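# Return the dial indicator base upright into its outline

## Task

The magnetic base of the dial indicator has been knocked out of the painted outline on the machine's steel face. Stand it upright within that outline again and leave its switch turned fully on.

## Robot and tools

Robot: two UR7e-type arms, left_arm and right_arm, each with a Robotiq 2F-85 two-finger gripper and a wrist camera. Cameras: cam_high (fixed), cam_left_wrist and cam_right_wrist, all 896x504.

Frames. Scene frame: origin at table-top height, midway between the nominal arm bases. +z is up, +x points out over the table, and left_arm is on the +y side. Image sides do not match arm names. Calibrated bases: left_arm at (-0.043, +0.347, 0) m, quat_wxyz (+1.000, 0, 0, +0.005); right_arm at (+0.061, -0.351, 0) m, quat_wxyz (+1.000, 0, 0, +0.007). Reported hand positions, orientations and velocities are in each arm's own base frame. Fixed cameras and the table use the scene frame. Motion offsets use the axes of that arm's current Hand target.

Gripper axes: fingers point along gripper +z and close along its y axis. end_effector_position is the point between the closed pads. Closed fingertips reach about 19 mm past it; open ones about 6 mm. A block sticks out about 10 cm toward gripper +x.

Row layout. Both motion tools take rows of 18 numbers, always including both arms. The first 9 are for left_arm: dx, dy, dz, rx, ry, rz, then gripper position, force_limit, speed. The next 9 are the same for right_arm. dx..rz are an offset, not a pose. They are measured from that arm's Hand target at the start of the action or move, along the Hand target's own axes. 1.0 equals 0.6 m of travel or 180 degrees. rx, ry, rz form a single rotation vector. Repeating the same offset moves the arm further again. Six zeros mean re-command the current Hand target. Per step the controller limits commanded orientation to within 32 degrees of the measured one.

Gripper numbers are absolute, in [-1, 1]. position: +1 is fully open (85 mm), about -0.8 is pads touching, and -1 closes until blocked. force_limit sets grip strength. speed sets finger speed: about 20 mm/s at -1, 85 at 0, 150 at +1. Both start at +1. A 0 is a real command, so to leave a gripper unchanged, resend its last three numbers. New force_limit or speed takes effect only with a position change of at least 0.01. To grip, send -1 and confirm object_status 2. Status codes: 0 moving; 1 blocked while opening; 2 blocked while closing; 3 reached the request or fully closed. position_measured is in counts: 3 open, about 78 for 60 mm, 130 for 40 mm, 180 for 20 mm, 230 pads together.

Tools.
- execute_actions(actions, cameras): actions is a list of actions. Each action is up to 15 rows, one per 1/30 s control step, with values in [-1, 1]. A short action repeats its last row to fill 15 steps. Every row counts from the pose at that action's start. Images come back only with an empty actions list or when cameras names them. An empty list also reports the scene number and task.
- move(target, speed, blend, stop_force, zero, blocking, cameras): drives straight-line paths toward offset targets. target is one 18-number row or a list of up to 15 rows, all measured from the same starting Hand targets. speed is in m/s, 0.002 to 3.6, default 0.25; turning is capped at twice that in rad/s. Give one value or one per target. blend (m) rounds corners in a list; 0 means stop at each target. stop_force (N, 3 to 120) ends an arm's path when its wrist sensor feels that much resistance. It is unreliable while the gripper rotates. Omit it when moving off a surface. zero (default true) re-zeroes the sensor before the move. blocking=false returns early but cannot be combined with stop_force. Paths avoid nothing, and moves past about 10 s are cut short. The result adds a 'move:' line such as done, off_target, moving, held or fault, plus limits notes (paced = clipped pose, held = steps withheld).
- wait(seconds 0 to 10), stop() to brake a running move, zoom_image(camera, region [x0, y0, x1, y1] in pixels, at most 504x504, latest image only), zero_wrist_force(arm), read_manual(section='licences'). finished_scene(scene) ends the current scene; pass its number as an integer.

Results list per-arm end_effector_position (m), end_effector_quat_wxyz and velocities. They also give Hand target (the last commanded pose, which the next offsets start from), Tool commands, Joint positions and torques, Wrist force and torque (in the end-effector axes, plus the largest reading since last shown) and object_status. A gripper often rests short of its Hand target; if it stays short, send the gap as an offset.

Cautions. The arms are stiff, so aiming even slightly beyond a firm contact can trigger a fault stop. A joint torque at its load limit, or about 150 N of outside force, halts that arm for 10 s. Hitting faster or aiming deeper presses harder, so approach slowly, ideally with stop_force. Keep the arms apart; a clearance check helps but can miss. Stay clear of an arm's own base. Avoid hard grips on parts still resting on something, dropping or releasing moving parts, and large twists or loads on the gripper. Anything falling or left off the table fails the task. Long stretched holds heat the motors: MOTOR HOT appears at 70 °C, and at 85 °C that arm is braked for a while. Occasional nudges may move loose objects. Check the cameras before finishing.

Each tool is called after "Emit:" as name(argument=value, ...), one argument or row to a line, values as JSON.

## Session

Emit:
execute_actions(
  actions=[],
)

Emit:
zoom_image(
  camera="cam_high",
  region=[370, 100, 570, 270],
)

Scene clock: 0.00 s.
left_arm: end_effector_position=(+0.7059, +0.1236, +0.2356) position_measured=3 object_status=3 end_effector_quat_wxyz=(-0.099, +0.928, +0.042, +0.355) | right_arm: end_effector_position=(+0.5658, +0.3552, +0.3224) position_measured=3 object_status=3 end_effector_quat_wxyz=(+0.247, +0.849, -0.175, +0.433)
Joint positions: left_arm=[-0.122 -1.283 1.855 -2.849 -1.274 -3.245] | right_arm=[4.25 -1.931 -1.386 -1.81 0.582 -1.402]
Joint velocities: within noise
Joint torques (N m): no reading
Wrist force (N): no reading
Wrist torque (N m): no reading
Wrist force, peak (N): no reading
Hand target: left_arm +0.7059, +0.1236, +0.2356; -0.099, +0.928, +0.042, +0.355 | right_arm +0.5658, +0.3552, +0.3224; +0.247, +0.849, -0.175, +0.433
Tool commands: left_gripper/position=+1.0 left_gripper/force_limit=+1.0 left_gripper/speed=+1.0 right_gripper/position=+1.0 right_gripper/force_limit=+1.0 right_gripper/speed=+1.0

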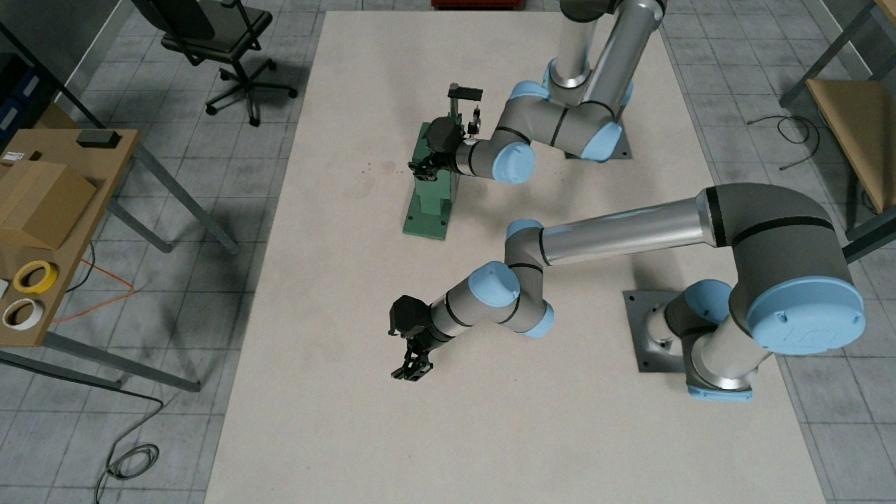

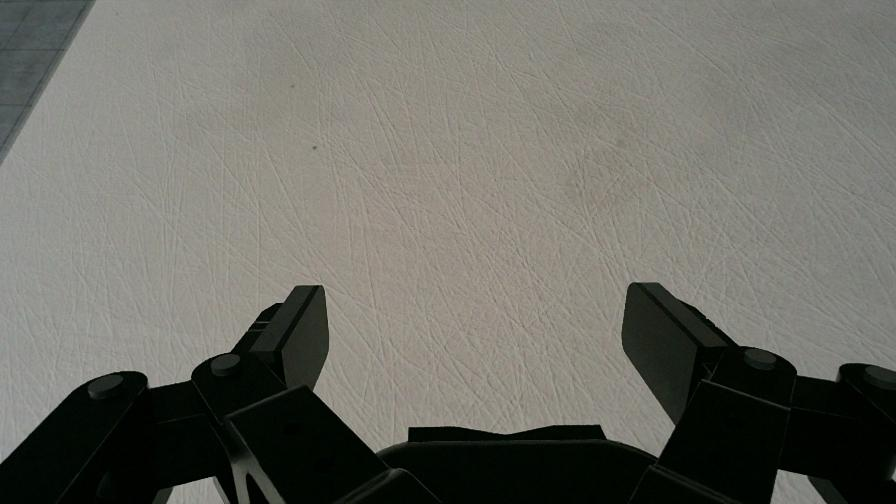

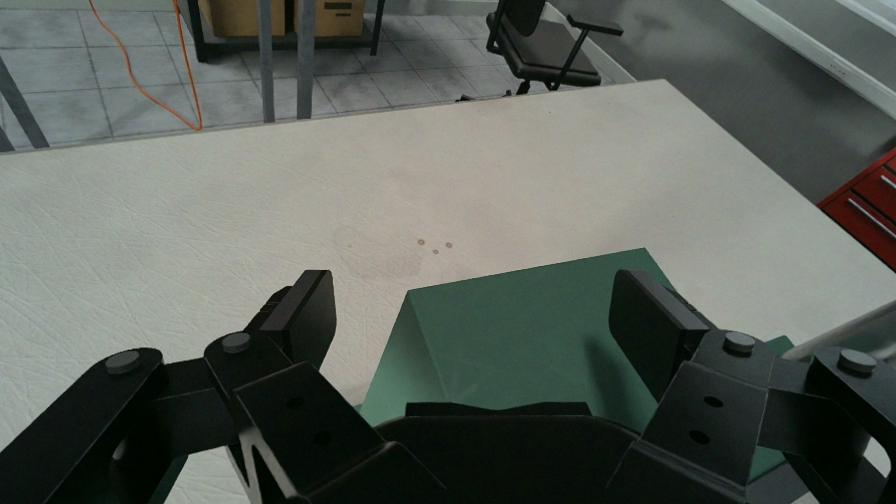

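Scaled by 2.520.

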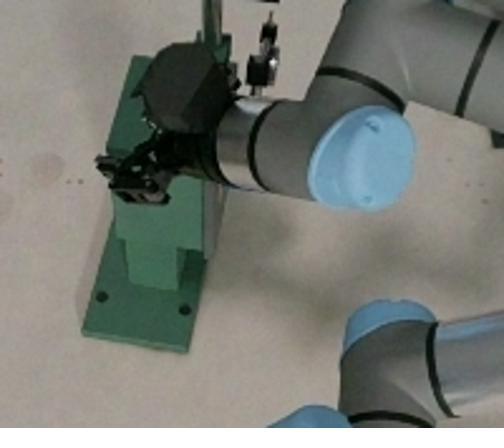

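Emit:
move(
  target=[
    [0,0,0,0,0,0,1,1,1,0,0,-0.25,0,0,0,1,1,1],
    [0,0,0,0,0,0,1,1,1,-0.371,0.1648,-0.2452,0.138,0.1877,0.0511,1,1,1],
  ],
  speed=0.5,
  blend=0.03,
)

Emit:
move(
  target=[-0.3013,0.4393,-0.3563,-0.4982,-0.1358,-0.2422,1,1,1,0,0,0,0,0,0,1,1,1],
  speed=0.5,
  cameras=["all"],
)

Scene clock: 60.97 s.
left_arm: end_effector_position=(+0.7059, +0.1236, +0.2356) position_measured=3 object_status=3 end_effector_quat_wxyz=(-0.099, +0.928, +0.042, +0.355) | right_arm: end_effector_position=(+0.2943, +0.3767, +0.2400) position_measured=3 object_status=3 end_effector_quat_wxyz=(+0.067, +0.704, -0.066, +0.704)
Joint positions: left_arm=[-0.122 -1.283 1.855 -2.849 -1.274 -3.245] | right_arm=[4.932 -1.792 -2 -2.491 0.407 -0.001]
Joint torques (N m): left_arm=[1.28 -32.87 -22.07 -3.71 0.58 -0.28] | right_arm=[11.97 19.14 25.72 -3.06 2.69 1.8]
Wrist force (N): left_arm=[0.1 0.1 -0.1] | right_arm=[0.0 0.4 -0.4]
Wrist torque (N m): left_arm=[0.02 -0.02 0.00] | right_arm=[0.07 -0.14 -0.18]
Wrist force, peak (N): left_arm=[0.4 0.4 -0.1] | right_arm=[1.9 -0.9 -2.9]
Hand target: left_arm +0.7059, +0.1236, +0.2356; -0.099, +0.928, +0.042, +0.355 | right_arm +0.2943, +0.3767, +0.2400; +0.067, +0.704, -0.066, +0.704
Off the commanded pose: left_arm 0.000 m, 0 deg | right_arm 0.000 m, 0 deg.
move: done

Scene clock: 63.73 s.
left_arm: end_effector_position=(+0.4716, -0.1812, +0.2296) position_measured=3 object_status=3 end_effector_quat_wxyz=(+0.697, +0.700, +0.110, +0.111) | right_arm: end_effector_position=(+0.2943, +0.3767, +0.2400) position_measured=3 object_status=3 end_effector_quat_wxyz=(+0.067, +0.704, -0.066, +0.704)
Joint positions: left_arm=[-0.183 -0.934 2.193 -4.391 -2.644 -4.702] | right_arm=[4.932 -1.792 -2 -2.491 0.407 -0.001]
Joint torques (N m): left_arm=[-11.46 -21.08 -15.86 -2.83 1.82 -1.86] | right_arm=[10.89 18.56 25.37 -2.94 2.65 1.83]
Wrist force (N): left_arm=[1.4 -1.7 0.2] | right_arm=[0.0 0.4 -0.2]
Wrist torque (N m): left_arm=[0.10 0.09 -0.10] | right_arm=[0.06 -0.14 -0.18]
Wrist force, peak (N): left_arm=[1.6 -1.7 1.5] | right_arm=[-0.2 0.5 -0.5]
Hand target: left_arm +0.4716, -0.1812, +0.2296; +0.697, +0.700, +0.110, +0.111 | right_arm +0.2943, +0.3767, +0.2400; +0.067, +0.704, -0.066, +0.704
Off the commanded pose: left_arm 0.000 m, 0 deg | right_arm 0.000 m, 0 deg.
move: done

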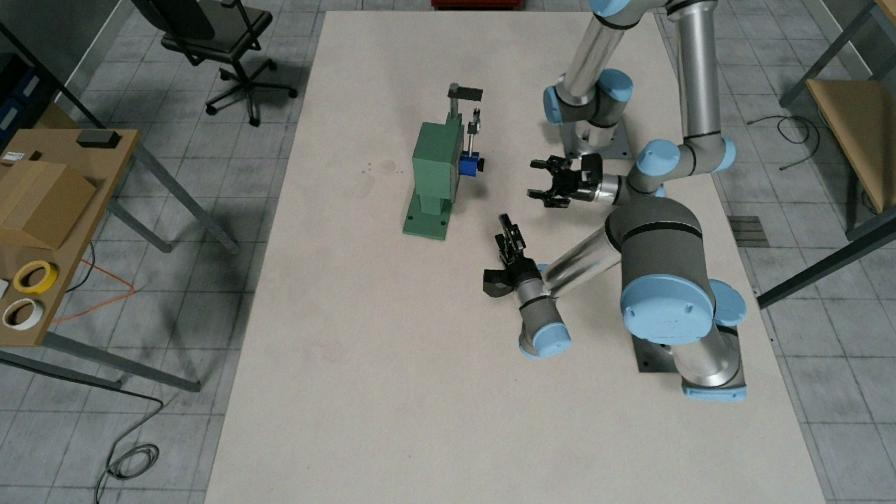

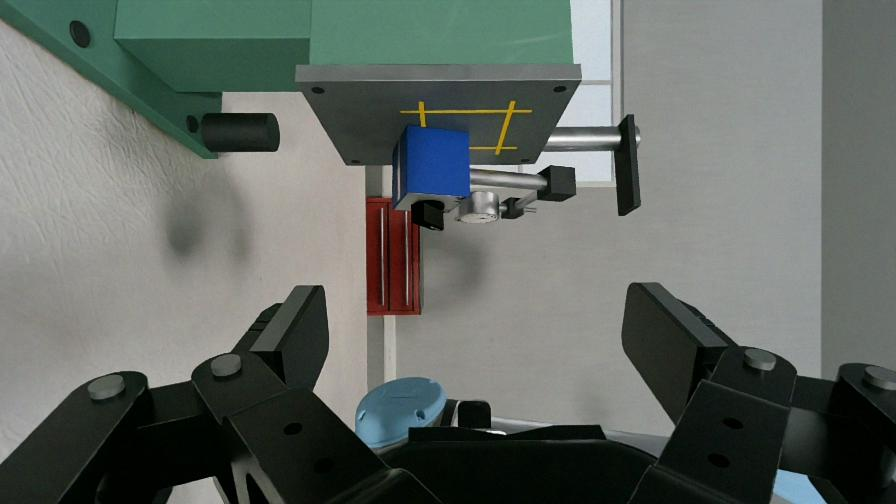

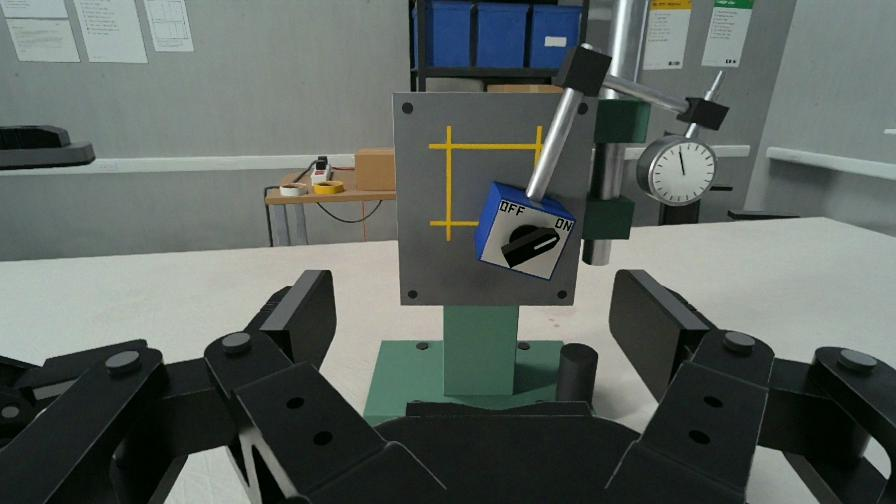

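Emit:
zoom_image(
  camera="cam_right_wrist",
  region=[420, 110, 600, 310],
)

Emit:
zoom_image(
  camera="cam_left_wrist",
  region=[370, 80, 570, 250],
)

Scaled by 2.520.

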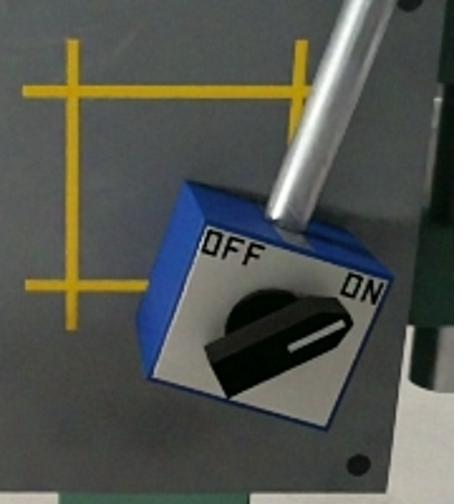

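Scaled by 2.520.

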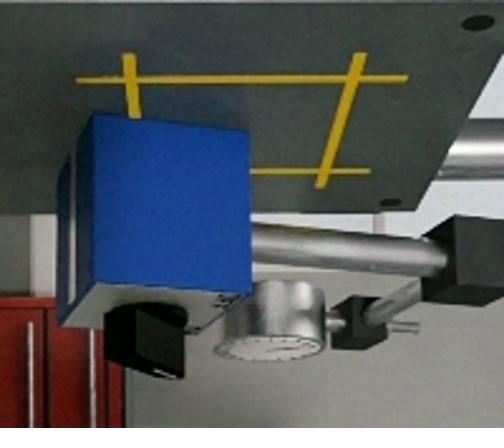

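Emit:
move(
  target=[0.0037,-0.0053,0.2522,0.0832,0.0124,0.0459,1,1,1,-0.0483,0.072,0.1117,0,0,0.345,-0.15,0,0],
  speed=0.3,
  cameras=["cam_left_wrist","cam_right_wrist"],
)

Emit:
zoom_image(
  camera="cam_right_wrist",
  region=[370, 130, 570, 320],
)

Emit:
zoom_image(
  camera="cam_left_wrist",
  region=[380, 120, 620, 340],
)

Scene clock: 177.10 s.
left_arm: end_effector_position=(+0.5206, -0.3244, +0.2257) position_measured=3 object_status=3 end_effector_quat_wxyz=(+0.588, +0.789, +0.087, +0.159) | right_arm: end_effector_position=(+0.3521, +0.3217, +0.2111) position_measured=148 object_status=3 end_effector_quat_wxyz=(-0.306, +0.569, -0.420, +0.637)
Joint positions: left_arm=[-0.522 -1.094 2.154 -3.872 -2.218 -4.353] | right_arm=[4.805 -1.747 -2.154 -2.381 0.28 1.082]
Joint torques (N m): left_arm=[-11.03 -43.88 -21.93 -1.34 1.39 1.58] | right_arm=[-14.21 15.99 24.46 -2.98 -2.45 1.87]
Wrist force (N): left_arm=[1.3 -0.8 0.8] | right_arm=[0.4 1.7 0.5]
Wrist torque (N m): left_arm=[0.23 0.05 -0.30] | right_arm=[0.13 -0.27 -0.25]
Wrist force, peak (N): left_arm=[1.6 -1.9 -0.3] | right_arm=[0.5 1.9 0.8]
Hand target: left_arm +0.5206, -0.3244, +0.2257; +0.588, +0.789, +0.087, +0.159 | right_arm +0.3521, +0.3218, +0.2111; -0.306, +0.569, -0.420, +0.637
Off the commanded pose: left_arm 0.000 m, 0 deg | right_arm 0.000 m, 0 deg.
move: done
Images, in order (width x height): cam_left_wrist 896x504, cam_right_wrist 896x504.

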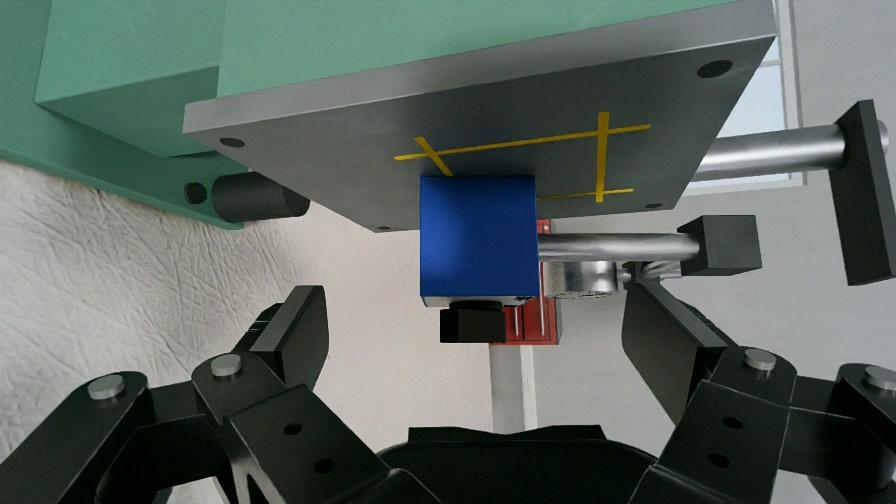

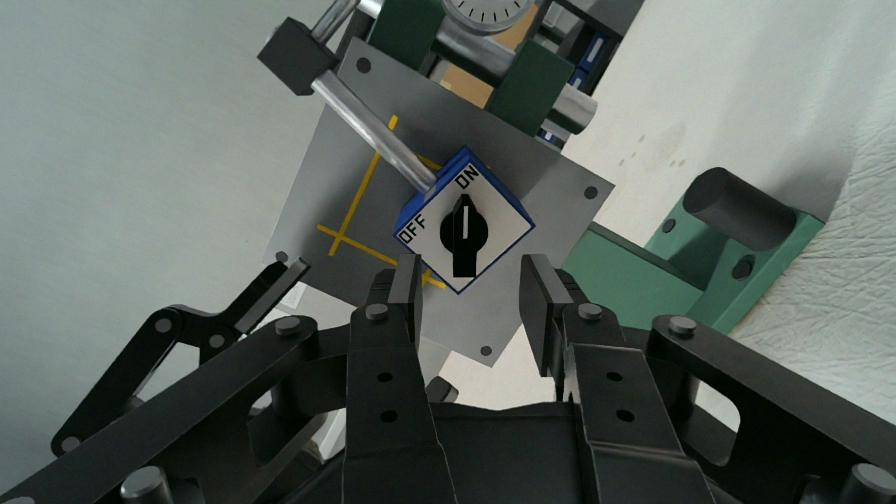

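Scaled by 2.520.

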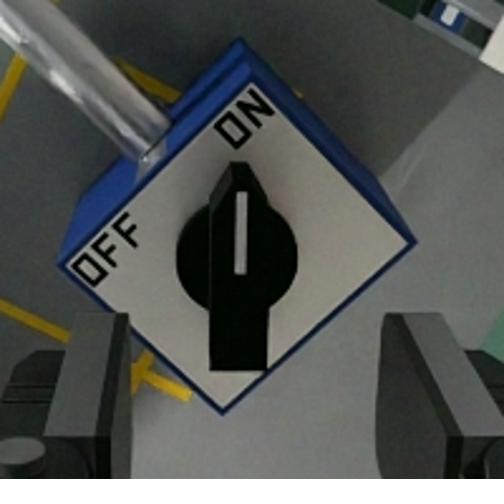

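Scaled by 2.100.

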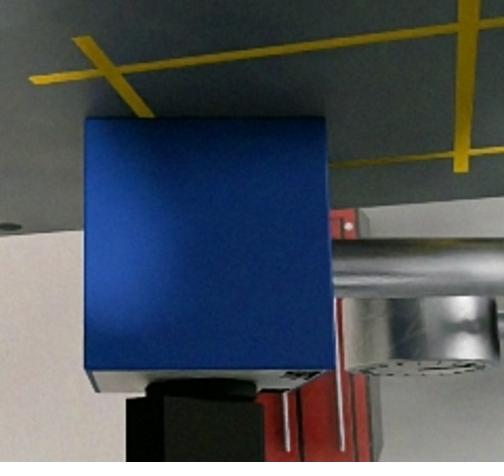

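Emit:
move(
  target=[0.0008,0.0072,0.0917,0,0,0,1,1,1,0,0,0,0,0,0,-0.15,0,0],
  speed=0.12,
  cameras=["cam_left_wrist","cam_right_wrist"],
)

Emit:
zoom_image(
  camera="cam_left_wrist",
  region=[300, 180, 660, 420],
)

Scene clock: 209.23 s.
left_arm: end_effector_position=(+0.5402, -0.3749, +0.2157) position_measured=3 object_status=3 end_effector_quat_wxyz=(+0.588, +0.789, +0.087, +0.159) | right_arm: end_effector_position=(+0.3521, +0.3218, +0.2111) position_measured=148 object_status=3 end_effector_quat_wxyz=(-0.306, +0.569, -0.420, +0.637)
Joint positions: left_arm=[-0.596 -1.021 2.057 -3.864 -2.148 -4.382] | right_arm=[4.805 -1.747 -2.154 -2.381 0.28 1.082]
Joint torques (N m): left_arm=[-11.2 -24.3 -21.47 -1.23 1.58 -2.02] | right_arm=[-13.88 16.03 23.47 -2.91 -2.38 1.6]
Wrist force (N): left_arm=[1.4 -1.2 0.5] | right_arm=[0.5 1.4 0.2]
Wrist torque (N m): left_arm=[0.16 0.00 -0.11] | right_arm=[0.09 -0.26 -0.24]
Wrist force, peak (N): left_arm=[1.3 -1.0 1.8] | right_arm=[0.6 1.7 0.5]
Hand target: left_arm +0.5402, -0.3750, +0.2157; +0.588, +0.789, +0.087, +0.159 | right_arm +0.3521, +0.3218, +0.2111; -0.306, +0.569, -0.420, +0.637
Off the commanded pose: left_arm 0.000 m, 0 deg | right_arm 0.000 m, 0 deg.
move: done
Images, in order (width x height): cam_left_wrist 896x504, cam_right_wrist 896x504.

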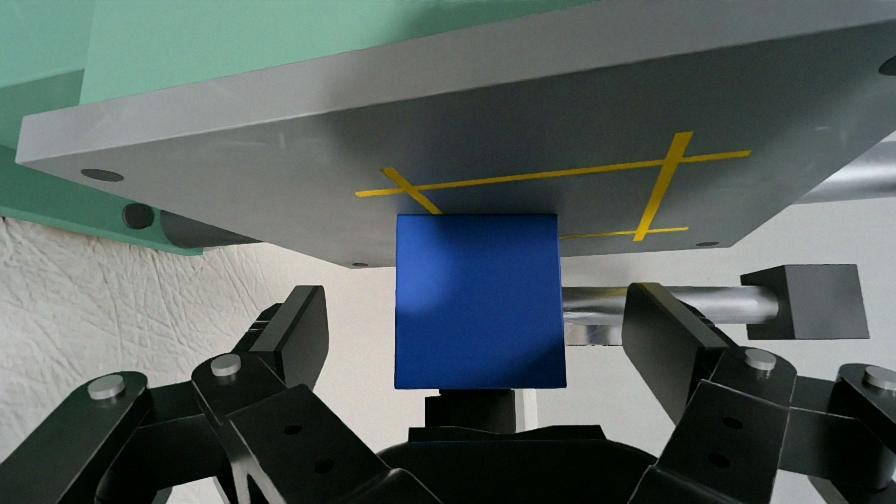

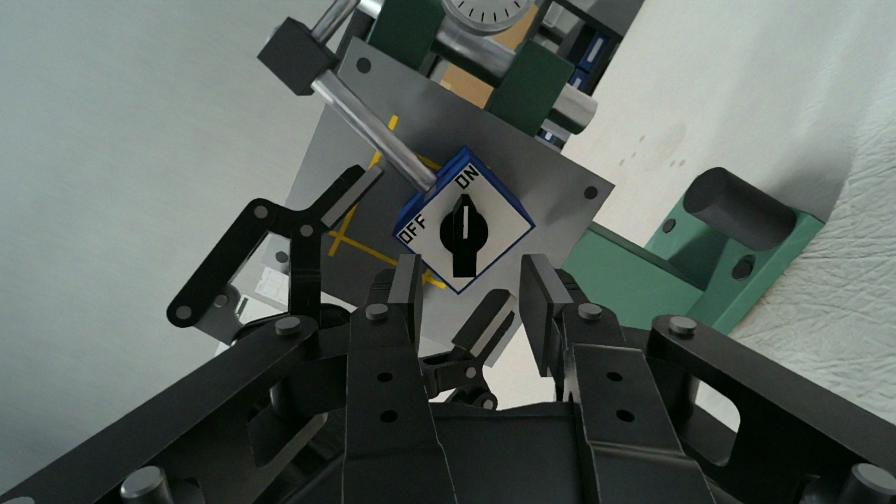

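Scaled by 1.400.

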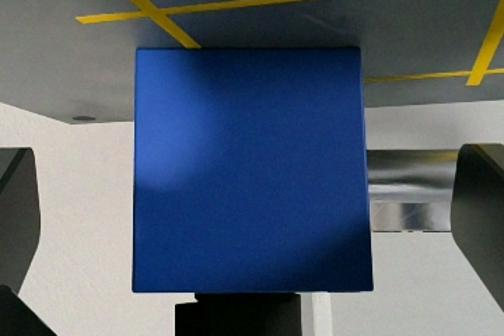

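Emit:
move(
  target=[0,0.001,0,0,0,0,-1,-0.6,-1,0,0,0,0,0,0,-0.15,0,0],
)

Emit:
move(
  target=[0,0,0,0,0,0,-1,-0.6,-1,0,0,0.075,0,0,0,-0.3,-1,0],
  speed=0.15,
  cameras=["cam_left_wrist","cam_right_wrist"],
)

Emit:
zoom_image(
  camera="cam_right_wrist",
  region=[360, 180, 580, 380],
)

Emit:
zoom_image(
  camera="cam_left_wrist",
  region=[380, 350, 580, 440],
)

Scene clock: 221.30 s.
left_arm: end_effector_position=(+0.5402, -0.3752, +0.2166) position_measured=63 object_status=0 end_effector_quat_wxyz=(+0.588, +0.788, +0.087, +0.160) | right_arm: end_effector_position=(+0.3521, +0.3218, +0.2111) position_measured=148 object_status=3 end_effector_quat_wxyz=(-0.306, +0.569, -0.420, +0.637)
Joint positions: left_arm=[-0.597 -1.022 2.057 -3.864 -2.147 -4.382] | right_arm=[4.805 -1.747 -2.154 -2.381 0.28 1.082]
Joint torques (N m): left_arm=[-11.32 4.22 -23.09 12.83 3.29 -1.98] | right_arm=[-13.77 15.05 24.16 -2.77 -1.45 1.53]
Wrist force (N): left_arm=[-4.1 20.4 -87.9] | right_arm=[0.6 1.5 0.2]
Wrist torque (N m): left_arm=[-3.33 -0.30 -0.03] | right_arm=[0.11 -0.28 -0.25]
Wrist force, peak (N): left_arm=[-4.1 20.4 -88.1] | right_arm=[0.8 1.7 0.4]
Hand target: left_arm +0.5402, -0.3752, +0.2163; +0.588, +0.789, +0.087, +0.159 | right_arm +0.3521, +0.3218, +0.2111; -0.306, +0.569, -0.420, +0.637
Off the commanded pose: left_arm 0.000 m, 0 deg | right_arm 0.000 m, 0 deg.
move: done

Scene clock: 222.20 s.
left_arm: end_effector_position=(+0.5402, -0.3752, +0.2165) position_measured=63 object_status=2 end_effector_quat_wxyz=(+0.588, +0.788, +0.087, +0.160) | right_arm: end_effector_position=(+0.3962, +0.3133, +0.2110) position_measured=167 object_status=3 end_effector_quat_wxyz=(-0.306, +0.569, -0.420, +0.637)
Joint positions: left_arm=[-0.597 -1.022 2.057 -3.864 -2.147 -4.382] | right_arm=[4.684 -1.76 -2.138 -2.383 0.159 1.081]
Joint torques (N m): left_arm=[-11.37 11.08 -20.69 13.28 5.37 -1.95] | right_arm=[-14.02 16.89 22.32 -2.49 -2.72 1.58]
Wrist force (N): left_arm=[-3.2 24.5 -91.3] | right_arm=[0.2 1.6 0.2]
Wrist torque (N m): left_arm=[-3.52 -0.35 -0.05] | right_arm=[0.12 -0.24 -0.16]
Wrist force, peak (N): left_arm=[-3.4 24.4 -91.7] | right_arm=[0.5 1.3 1.4]
Hand target: left_arm +0.5402, -0.3752, +0.2163; +0.588, +0.789, +0.087, +0.159 | right_arm +0.3963, +0.3133, +0.2110; -0.306, +0.569, -0.420, +0.637
Off the commanded pose: left_arm 0.000 m, 0 deg | right_arm 0.000 m, 0 deg.
move: done
Images, in order (width x height): cam_left_wrist 896x504, cam_right_wrist 896x504.

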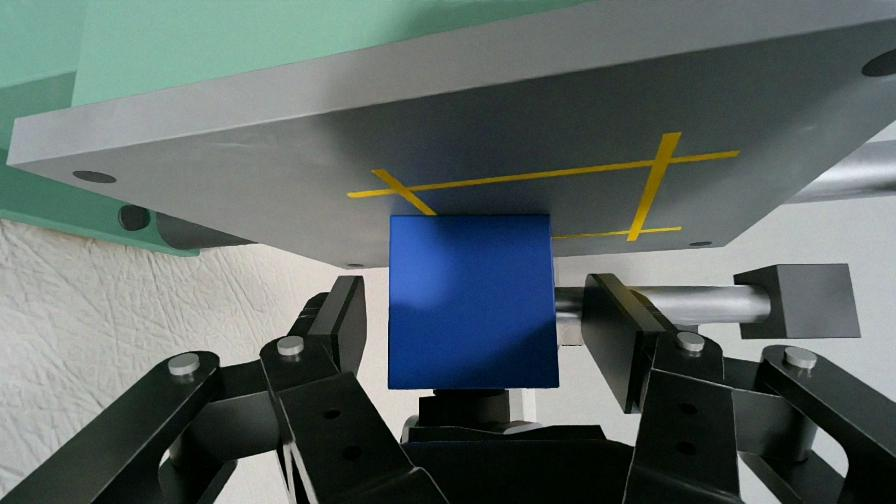

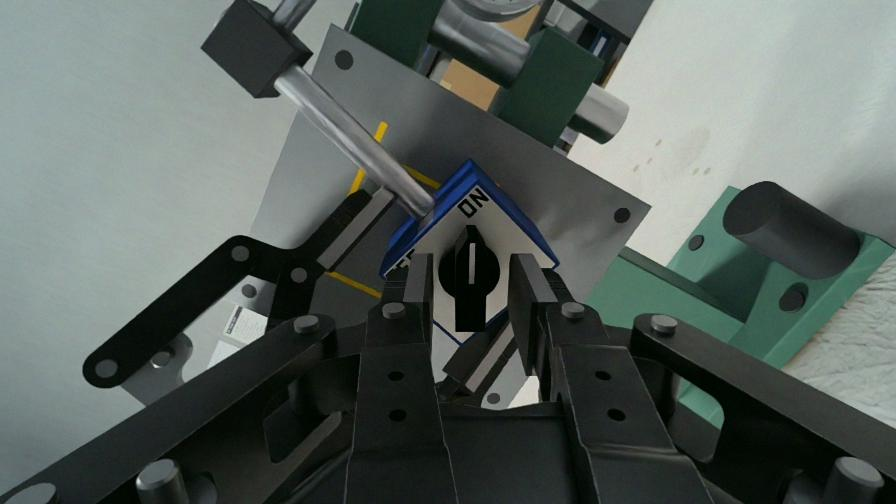

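Scaled by 2.291.

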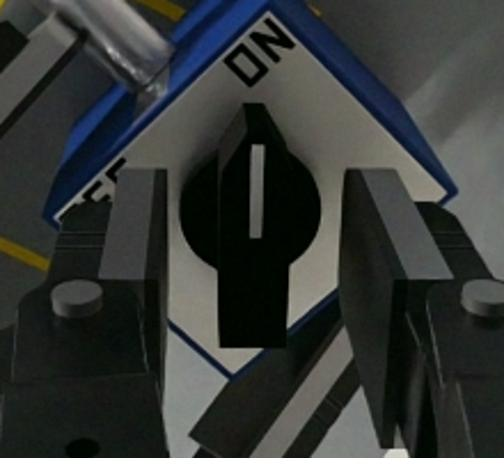

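Scaled by 2.520.

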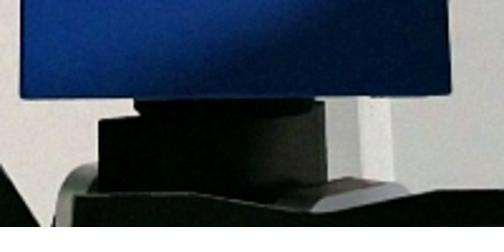

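Emit:
move(
  target=[0,0,0,0,0,0,0.9,-0.6,-0.5,0,0,0,0,0,0,-0.3,-1,0],
)

Emit:
move(
  target=[
    [0,0,-0.0133,0,0,0,0.9,-0.6,-0.5,0,0,0,0,0,0,-0.3,-1,0],
    [0,0,-0.0133,0,0,0,-1,-0.6,-1,0,0,0,0,0,0,-0.3,-1,0],
  ],
  speed=0.1,
  cameras=["cam_left_wrist","cam_right_wrist"],
)

Emit:
zoom_image(
  camera="cam_left_wrist",
  region=[360, 340, 600, 440],
)

Scene clock: 251.13 s.
left_arm: end_effector_position=(+0.5402, -0.3752, +0.2162) position_measured=16 object_status=0 end_effector_quat_wxyz=(+0.588, +0.789, +0.087, +0.159) | right_arm: end_effector_position=(+0.3963, +0.3133, +0.2110) position_measured=167 object_status=3 end_effector_quat_wxyz=(-0.306, +0.569, -0.420, +0.637)
Joint positions: left_arm=[-0.597 -1.022 2.057 -3.863 -2.147 -4.382] | right_arm=[4.683 -1.76 -2.138 -2.383 0.159 1.081]
Joint torques (N m): left_arm=[-7.37 -47.76 -14.9 -3.99 -1.99 -1.63] | right_arm=[-14.07 16.38 24.2 -2.79 -2.45 1.71]
Wrist force (N): left_arm=[2.1 1.4 0.5] | right_arm=[0.2 1.5 0.3]
Wrist torque (N m): left_arm=[0.57 -0.12 -0.12] | right_arm=[0.11 -0.24 -0.17]
Wrist force, peak (N): left_arm=[-3.2 24.9 -91.7] | right_arm=[0.7 1.6 0.3]
Hand target: left_arm +0.5402, -0.3752, +0.2163; +0.588, +0.789, +0.087, +0.159 | right_arm +0.3963, +0.3133, +0.2110; -0.306, +0.569, -0.420, +0.637
Off the commanded pose: left_arm 0.000 m, 0 deg | right_arm 0.000 m, 0 deg.
move: done

Scene clock: 254.13 s.
left_arm: end_effector_position=(+0.5374, -0.3679, +0.2182) position_measured=121 object_status=0 end_effector_quat_wxyz=(+0.588, +0.789, +0.087, +0.159) | right_arm: end_effector_position=(+0.3963, +0.3133, +0.2110) position_measured=167 object_status=3 end_effector_quat_wxyz=(-0.306, +0.569, -0.420, +0.637)
Joint positions: left_arm=[-0.587 -1.034 2.072 -3.863 -2.156 -4.379] | right_arm=[4.683 -1.76 -2.138 -2.383 0.159 1.081]
Joint torques (N m): left_arm=[-4.55 -46.01 -36.19 -8.46 -1.75 1.27] | right_arm=[-14.89 16.62 25.14 -2.5 -2.35 1.49]
Wrist force (N): left_arm=[-5.4 -25.0 -27.6] | right_arm=[0.5 1.2 0.2]
Wrist torque (N m): left_arm=[0.92 -0.12 -0.19] | right_arm=[0.06 -0.29 -0.18]
Wrist force, peak (N): left_arm=[-5.4 -24.6 -27.9] | right_arm=[0.6 1.6 0.4]
Hand target: left_arm +0.5374, -0.3680, +0.2183; +0.588, +0.789, +0.087, +0.159 | right_arm +0.3963, +0.3133, +0.2110; -0.306, +0.569, -0.420, +0.637
Off the commanded pose: left_arm 0.000 m, 0 deg | right_arm 0.000 m, 0 deg.
move: done
Images, in order (width x height): cam_left_wrist 896x504, cam_right_wrist 896x504.

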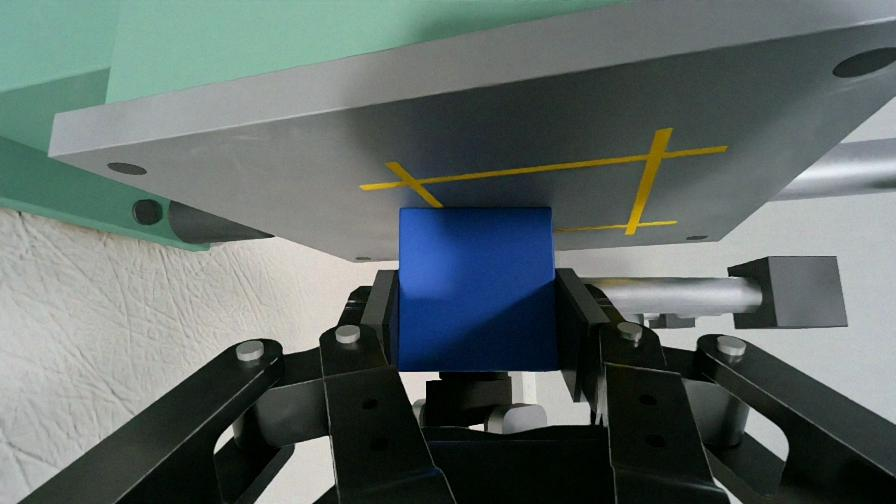

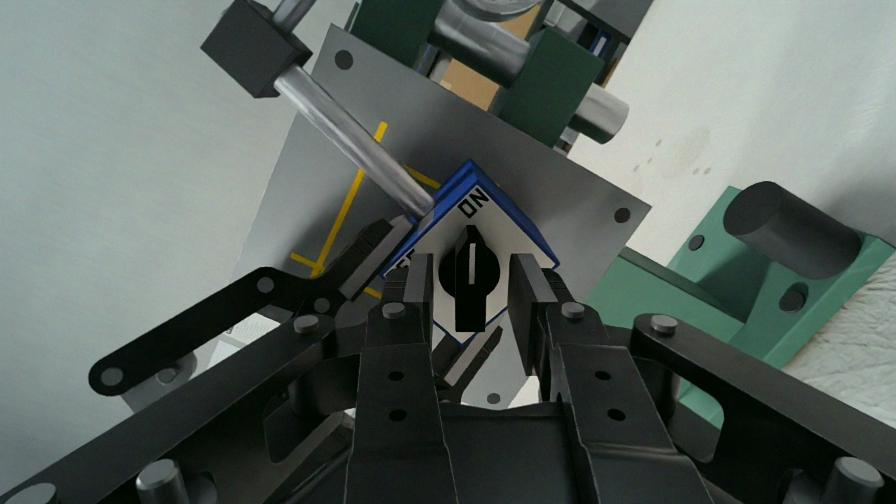

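Scaled by 2.100.

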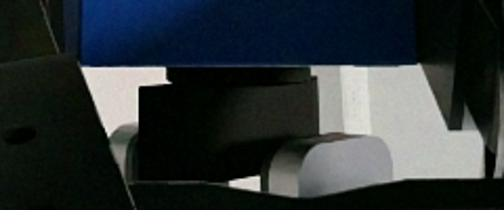

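Emit:
move(
  target=[0,-0.001,0,0,0,0,-1,-0.6,-1,-0.0023,0,0.0108,0,0,0,-0.3,-1,0],
  speed=0.05,
  cameras=["cam_left_wrist","cam_right_wrist"],
)

Emit:
zoom_image(
  camera="cam_left_wrist",
  region=[360, 340, 600, 440],
)

Scene clock: 332.93 s.
left_arm: end_effector_position=(+0.5374, -0.3679, +0.2179) position_measured=121 object_status=2 end_effector_quat_wxyz=(+0.588, +0.788, +0.087, +0.159) | right_arm: end_effector_position=(+0.4028, +0.3133, +0.2104) position_measured=167 object_status=3 end_effector_quat_wxyz=(-0.306, +0.569, -0.420, +0.637)
Joint positions: left_arm=[-0.587 -1.033 2.072 -3.865 -2.157 -4.379] | right_arm=[4.666 -1.766 -2.132 -2.383 0.141 1.081]
Joint torques (N m): left_arm=[1.08 -26.81 -20.21 -5.09 -1.54 1.64] | right_arm=[-13.75 16.55 25.47 1.53 -2.51 -1.24]
Wrist force (N): left_arm=[-5.3 -13.8 -33.4] | right_arm=[0.3 1.5 0.3]
Wrist torque (N m): left_arm=[0.86 -0.09 -0.35] | right_arm=[0.12 -0.26 -0.16]
Wrist force, peak (N): left_arm=[-8.6 -29.9 -42.9] | right_arm=[0.4 1.8 0.4]
Hand target: left_arm +0.5374, -0.3678, +0.2178; +0.588, +0.789, +0.087, +0.159 | right_arm +0.4029, +0.3133, +0.2104; -0.306, +0.569, -0.420, +0.637
Off the commanded pose: left_arm 0.000 m, 0 deg | right_arm 0.000 m, 0 deg.
move: done
Images, in order (width x height): cam_left_wrist 896x504, cam_right_wrist 896x504.

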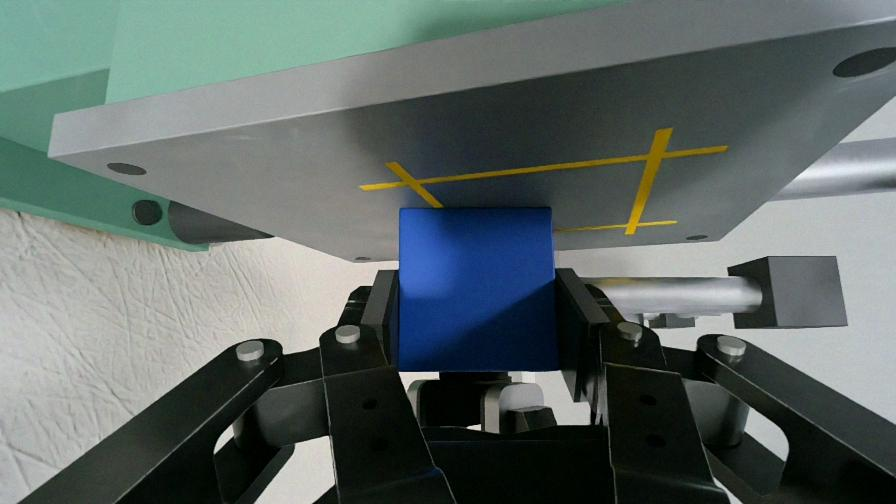

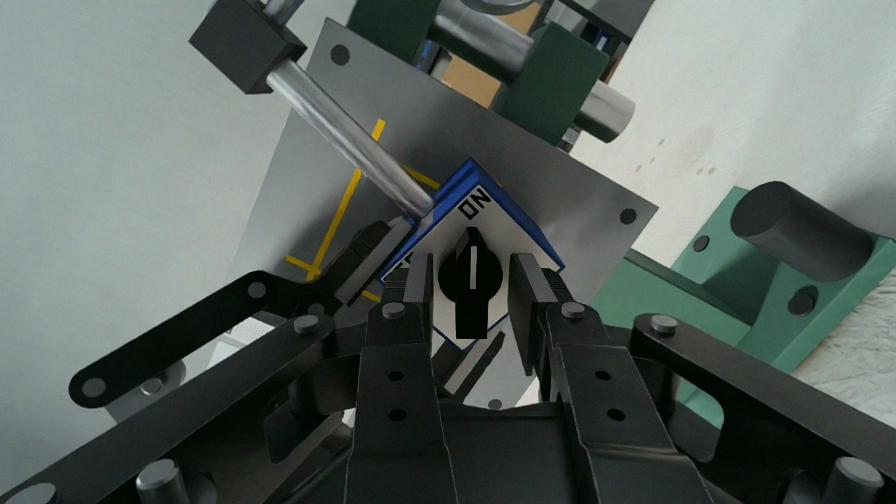

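Scaled by 2.100.

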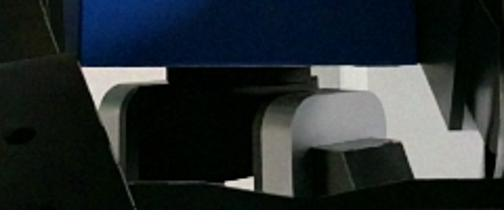

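Emit:
move(
  target=[0,-0.0006,-0.0012,0,0,0,-1,-0.6,-1,-0.0008,0,0,0,0,0,-1,-1,-1],
  speed=0.05,
  cameras=["cam_right_wrist"],
)

Emit:
wait(
  seconds=0.3,
)

Scene clock: 349.73 s.
left_arm: end_effector_position=(+0.5372, -0.3671, +0.2176) position_measured=121 object_status=2 end_effector_quat_wxyz=(+0.588, +0.789, +0.087, +0.159) | right_arm: end_effector_position=(+0.4029, +0.3138, +0.2102) position_measured=206 object_status=0 end_effector_quat_wxyz=(-0.306, +0.569, -0.420, +0.637)
Joint positions: left_arm=[-0.586 -1.033 2.073 -3.866 -2.158 -4.378] | right_arm=[4.665 -1.768 -2.131 -2.382 0.141 1.081]
Joint torques (N m): left_arm=[21.83 -45.06 6.93 -3.65 -1.85 1.36] | right_arm=[-14.47 16.97 17.58 1.77 -1.57 1.15]
Wrist force (N): left_arm=[8.2 13.2 33.4] | right_arm=[9.0 -10.0 -8.9]
Wrist torque (N m): left_arm=[0.49 -0.16 -0.25] | right_arm=[0.32 -0.17 -0.10]
Wrist force, peak (N): left_arm=[9.5 13.2 33.4] | right_arm=[8.7 -10.1 -9.3]
Hand target: left_arm +0.5372, -0.3671, +0.2176; +0.588, +0.789, +0.087, +0.159 | right_arm +0.4029, +0.3137, +0.2102; -0.306, +0.569, -0.420, +0.637
Off the commanded pose: left_arm 0.000 m, 0 deg | right_arm 0.000 m, 0 deg.
move: done
Images, in order (width x height): cam_right_wrist 896x504.

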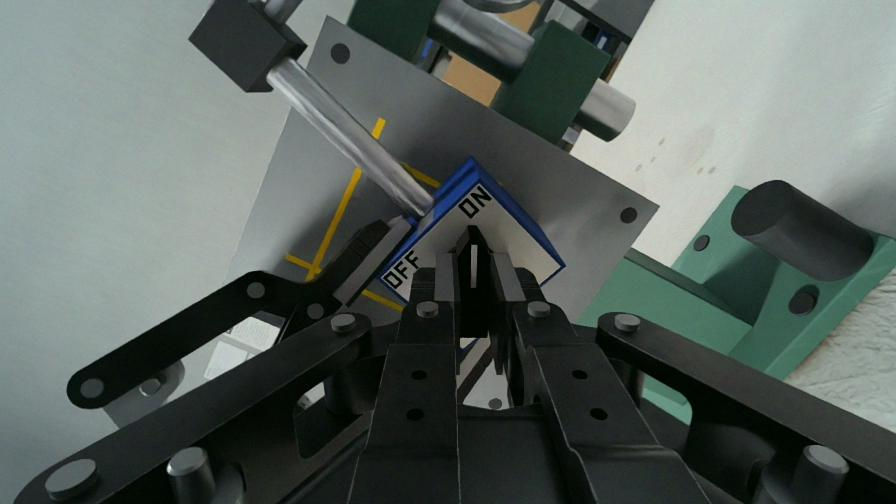

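Scene clock: 350.03 s.
left_arm: end_effector_position=(+0.5372, -0.3671, +0.2176) position_measured=121 object_status=2 end_effector_quat_wxyz=(+0.588, +0.789, +0.087, +0.159) | right_arm: end_effector_position=(+0.4029, +0.3138, +0.2102) position_measured=206 object_status=2 end_effector_quat_wxyz=(-0.306, +0.569, -0.420, +0.637)
Joint positions: left_arm=[-0.586 -1.033 2.073 -3.866 -2.158 -4.378] | right_arm=[4.665 -1.768 -2.131 -2.382 0.141 1.081]
Joint torques (N m): left_arm=[21 -46.84 6.15 -3.64 -1.56 1.39] | right_arm=[-14.78 16.65 11.88 1.95 -0.94 1.14]
Wrist force (N): left_arm=[7.9 13.1 33.2] | right_arm=[8.9 -10.0 -8.7]
Wrist torque (N m): left_arm=[0.48 -0.16 -0.25] | right_arm=[0.32 -0.16 -0.10]
Wrist force, peak (N): left_arm=[7.9 13.2 33.5] | right_arm=[8.9 -10.0 -9.1]
Hand target: left_arm +0.5372, -0.3671, +0.2176; +0.588, +0.789, +0.087, +0.159 | right_arm +0.4029, +0.3137, +0.2102; -0.306, +0.569, -0.420, +0.637
Tool commands: left_gripper/position=-1.0 left_gripper/force_limit=-0.6 left_gripper/speed=-1.0 right_gripper/position=-1.0 right_gripper/force_limit=-1.0 right_gripper/speed=-1.0
Off the commanded pose: left_arm 0.000 m, 0 deg | right_arm 0.000 m, 0 deg.
wait: 0.30 s; at rest by 0.17 s

Emit:
move(
  target=[0,0.0003,0.0006,0,0,0,-1,-0.6,-1,0,-0.0005,0,0,0,0,-1,-1,-1],
  speed=0.05,
)

Emit:
move(
  target=[0,0,0,0,0,0,-1,-0.6,-1,0,0,0,0,0,-0.25,-1,-1,-1],
  speed=0.3,
)

Scene clock: 356.60 s.
left_arm: end_effector_position=(+0.5373, -0.3673, +0.2177) position_measured=121 object_status=2 end_effector_quat_wxyz=(+0.588, +0.789, +0.087, +0.159) | right_arm: end_effector_position=(+0.4030, +0.3139, +0.2104) position_measured=206 object_status=2 end_effector_quat_wxyz=(-0.306, +0.569, -0.420, +0.637)
Joint positions: left_arm=[-0.586 -1.033 2.073 -3.865 -2.157 -4.378] | right_arm=[4.665 -1.768 -2.13 -2.383 0.141 1.081]
Joint torques (N m): left_arm=[-10.84 -23.74 -26.84 -0.75 3.06 -1.82] | right_arm=[-15.46 30.28 26.95 -2.5 -0.6 -0.67]
Wrist force (N): left_arm=[-6.4 -0.7 -10.3] | right_arm=[4.4 7.8 -10.7]
Wrist torque (N m): left_arm=[0.43 -0.01 -0.18] | right_arm=[-0.04 -0.22 -0.09]
Wrist force, peak (N): left_arm=[8.0 13.2 33.9] | right_arm=[8.8 -10.7 -9.1]
Hand target: left_arm +0.5373, -0.3674, +0.2177; +0.588, +0.789, +0.087, +0.159 | right_arm +0.4030, +0.3139, +0.2104; -0.306, +0.569, -0.420, +0.637
Off the commanded pose: left_arm 0.000 m, 0 deg | right_arm 0.000 m, 0 deg.
move: done

Scene clock: 358.77 s.
left_arm: end_effector_position=(+0.5373, -0.3674, +0.2177) position_measured=121 object_status=2 end_effector_quat_wxyz=(+0.588, +0.789, +0.087, +0.159) | right_arm: end_effector_position=(+0.4030, +0.3139, +0.2105) position_measured=206 object_status=2 end_effector_quat_wxyz=(-0.039, +0.686, -0.170, +0.706)
Joint positions: left_arm=[-0.586 -1.033 2.072 -3.865 -2.157 -4.378] | right_arm=[4.665 -1.77 -2.128 -2.391 0.141 0.304]
Joint torques (N m): left_arm=[-15.72 -20.69 -29.64 -0.81 2.92 -1.98] | right_arm=[-7.17 38.17 27.51 3.53 -7.41 -1.68]
Wrist force (N): left_arm=[-8.7 -1.3 -26.5] | right_arm=[-17.2 40.5 -20.9]
Wrist torque (N m): left_arm=[0.46 0.01 -0.16] | right_arm=[-0.84 -0.36 -0.04]
Wrist force, peak (N): left_arm=[-8.3 -1.4 -27.2] | right_arm=[-41.6 55.0 -44.5]
Hand target: left_arm +0.5373, -0.3674, +0.2177; +0.588, +0.789, +0.087, +0.159 | right_arm +0.4030, +0.3139, +0.2104; -0.039, +0.686, -0.170, +0.706
Off the commanded pose: left_arm 0.000 m, 0 deg | right_arm 0.000 m, 0 deg.
move: done

Emit:
move(
  target=[0,0,0.0004,0,0,0,-1,-0.6,-1,0.0015,0.0017,0,0,0,0,-1,-1,-1],
  speed=0.05,
)

Scene clock: 370.10 s.
left_arm: end_effector_position=(+0.5374, -0.3676, +0.2176) position_measured=121 object_status=2 end_effector_quat_wxyz=(+0.588, +0.789, +0.087, +0.159) | right_arm: end_effector_position=(+0.4028, +0.3127, +0.2110) position_measured=206 object_status=2 end_effector_quat_wxyz=(-0.039, +0.686, -0.170, +0.706)
Joint positions: left_arm=[-0.586 -1.033 2.072 -3.865 -2.157 -4.378] | right_arm=[4.666 -1.764 -2.133 -2.384 0.141 0.296]
Joint torques (N m): left_arm=[-21.03 -18.25 -33.77 -0.25 3.61 -2.03] | right_arm=[12.18 38.09 9.82 0.54 4.55 -0.85]
Wrist force (N): left_arm=[-11.4 -4.2 -44.8] | right_arm=[-20.5 -4.9 8.3]
Wrist torque (N m): left_arm=[0.40 0.00 -0.16] | right_arm=[0.13 -0.49 -0.20]
Wrist force, peak (N): left_arm=[-12.5 -3.7 -46.7] | right_arm=[-16.5 40.0 -24.4]
Hand target: left_arm +0.5374, -0.3677, +0.2176; +0.588, +0.789, +0.087, +0.159 | right_arm +0.4027, +0.3127, +0.2110; -0.039, +0.686, -0.170, +0.706
Off the commanded pose: left_arm 0.000 m, 0 deg | right_arm 0.000 m, 0 deg.
move: done

Emit:
move(
  target=[0,0,-0.0006,0,0,0,-1,-0.6,-1,-0.0004,-0.0002,0,0,0,-0.125,-1,-1,-1],
  speed=0.2,
)

Scene clock: 378.73 s.
left_arm: end_effector_position=(+0.5373, -0.3673, +0.2177) position_measured=121 object_status=2 end_effector_quat_wxyz=(+0.588, +0.789, +0.087, +0.159) | right_arm: end_effector_position=(+0.4028, +0.3129, +0.2108) position_measured=206 object_status=2 end_effector_quat_wxyz=(+0.100, +0.706, -0.033, +0.700)
Joint positions: left_arm=[-0.586 -1.033 2.073 -3.865 -2.157 -4.378] | right_arm=[4.666 -1.766 -2.132 -2.388 0.141 -0.093]
Joint torques (N m): left_arm=[14.59 -47.23 -3.62 -3.76 -1.89 1.31] | right_arm=[-15.82 28.97 6.93 1.91 2.94 -1.19]
Wrist force (N): left_arm=[5.7 1.7 9.5] | right_arm=[6.0 -0.4 -5.1]
Wrist torque (N m): left_arm=[0.46 -0.40 -0.06] | right_arm=[-0.03 0.04 -0.09]
Wrist force, peak (N): left_arm=[-11.2 -4.5 -47.3] | right_arm=[-17.4 -12.3 11.1]
Hand target: left_arm +0.5373, -0.3673, +0.2177; +0.588, +0.789, +0.087, +0.159 | right_arm +0.4028, +0.3129, +0.2108; +0.100, +0.706, -0.033, +0.700
Off the commanded pose: left_arm 0.000 m, 0 deg | right_arm 0.000 m, 0 deg.
move: done

Emit:
move(
  target=[0,0,0,0,0,0,-1,-0.6,-1,0,0,0,0,0,-0.1222,-1,-1,-1],
  speed=0.2,
  cameras=["cam_right_wrist"],
)

Scene clock: 384.47 s.
left_arm: end_effector_position=(+0.5373, -0.3673, +0.2177) position_measured=121 object_status=2 end_effector_quat_wxyz=(+0.588, +0.789, +0.087, +0.159) | right_arm: end_effector_position=(+0.4028, +0.3129, +0.2108) position_measured=206 object_status=2 end_effector_quat_wxyz=(+0.231, +0.700, +0.102, +0.668)
Joint positions: left_arm=[-0.586 -1.033 2.073 -3.865 -2.157 -4.378] | right_arm=[4.666 -1.766 -2.132 -2.388 0.141 -0.477]
Joint torques (N m): left_arm=[10.25 -46.11 -9.1 -4.03 -1.78 1.1] | right_arm=[-11.12 31.46 7.24 1.01 3.92 -1.74]
Wrist force (N): left_arm=[2.3 -2.6 6.2] | right_arm=[0.7 -5.5 -12.8]
Wrist torque (N m): left_arm=[0.61 -0.34 -0.22] | right_arm=[0.02 -0.18 0.21]
Wrist force, peak (N): left_arm=[6.1 0.9 11.4] | right_arm=[-2.3 -9.0 -14.4]
Hand target: left_arm +0.5373, -0.3673, +0.2177; +0.588, +0.789, +0.087, +0.159 | right_arm +0.4028, +0.3129, +0.2108; +0.231, +0.700, +0.102, +0.668
Off the commanded pose: left_arm 0.000 m, 0 deg | right_arm 0.000 m, 0 deg.
move: done
Images, in order (width x height): cam_right_wrist 896x504.

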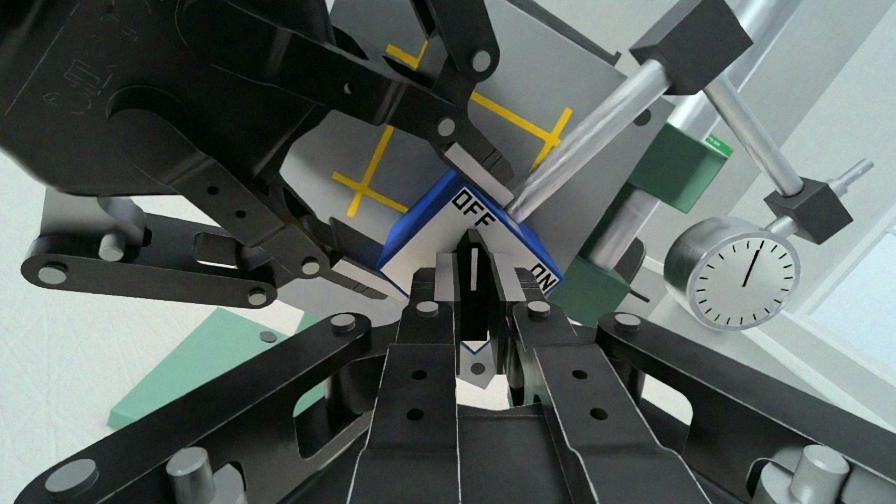

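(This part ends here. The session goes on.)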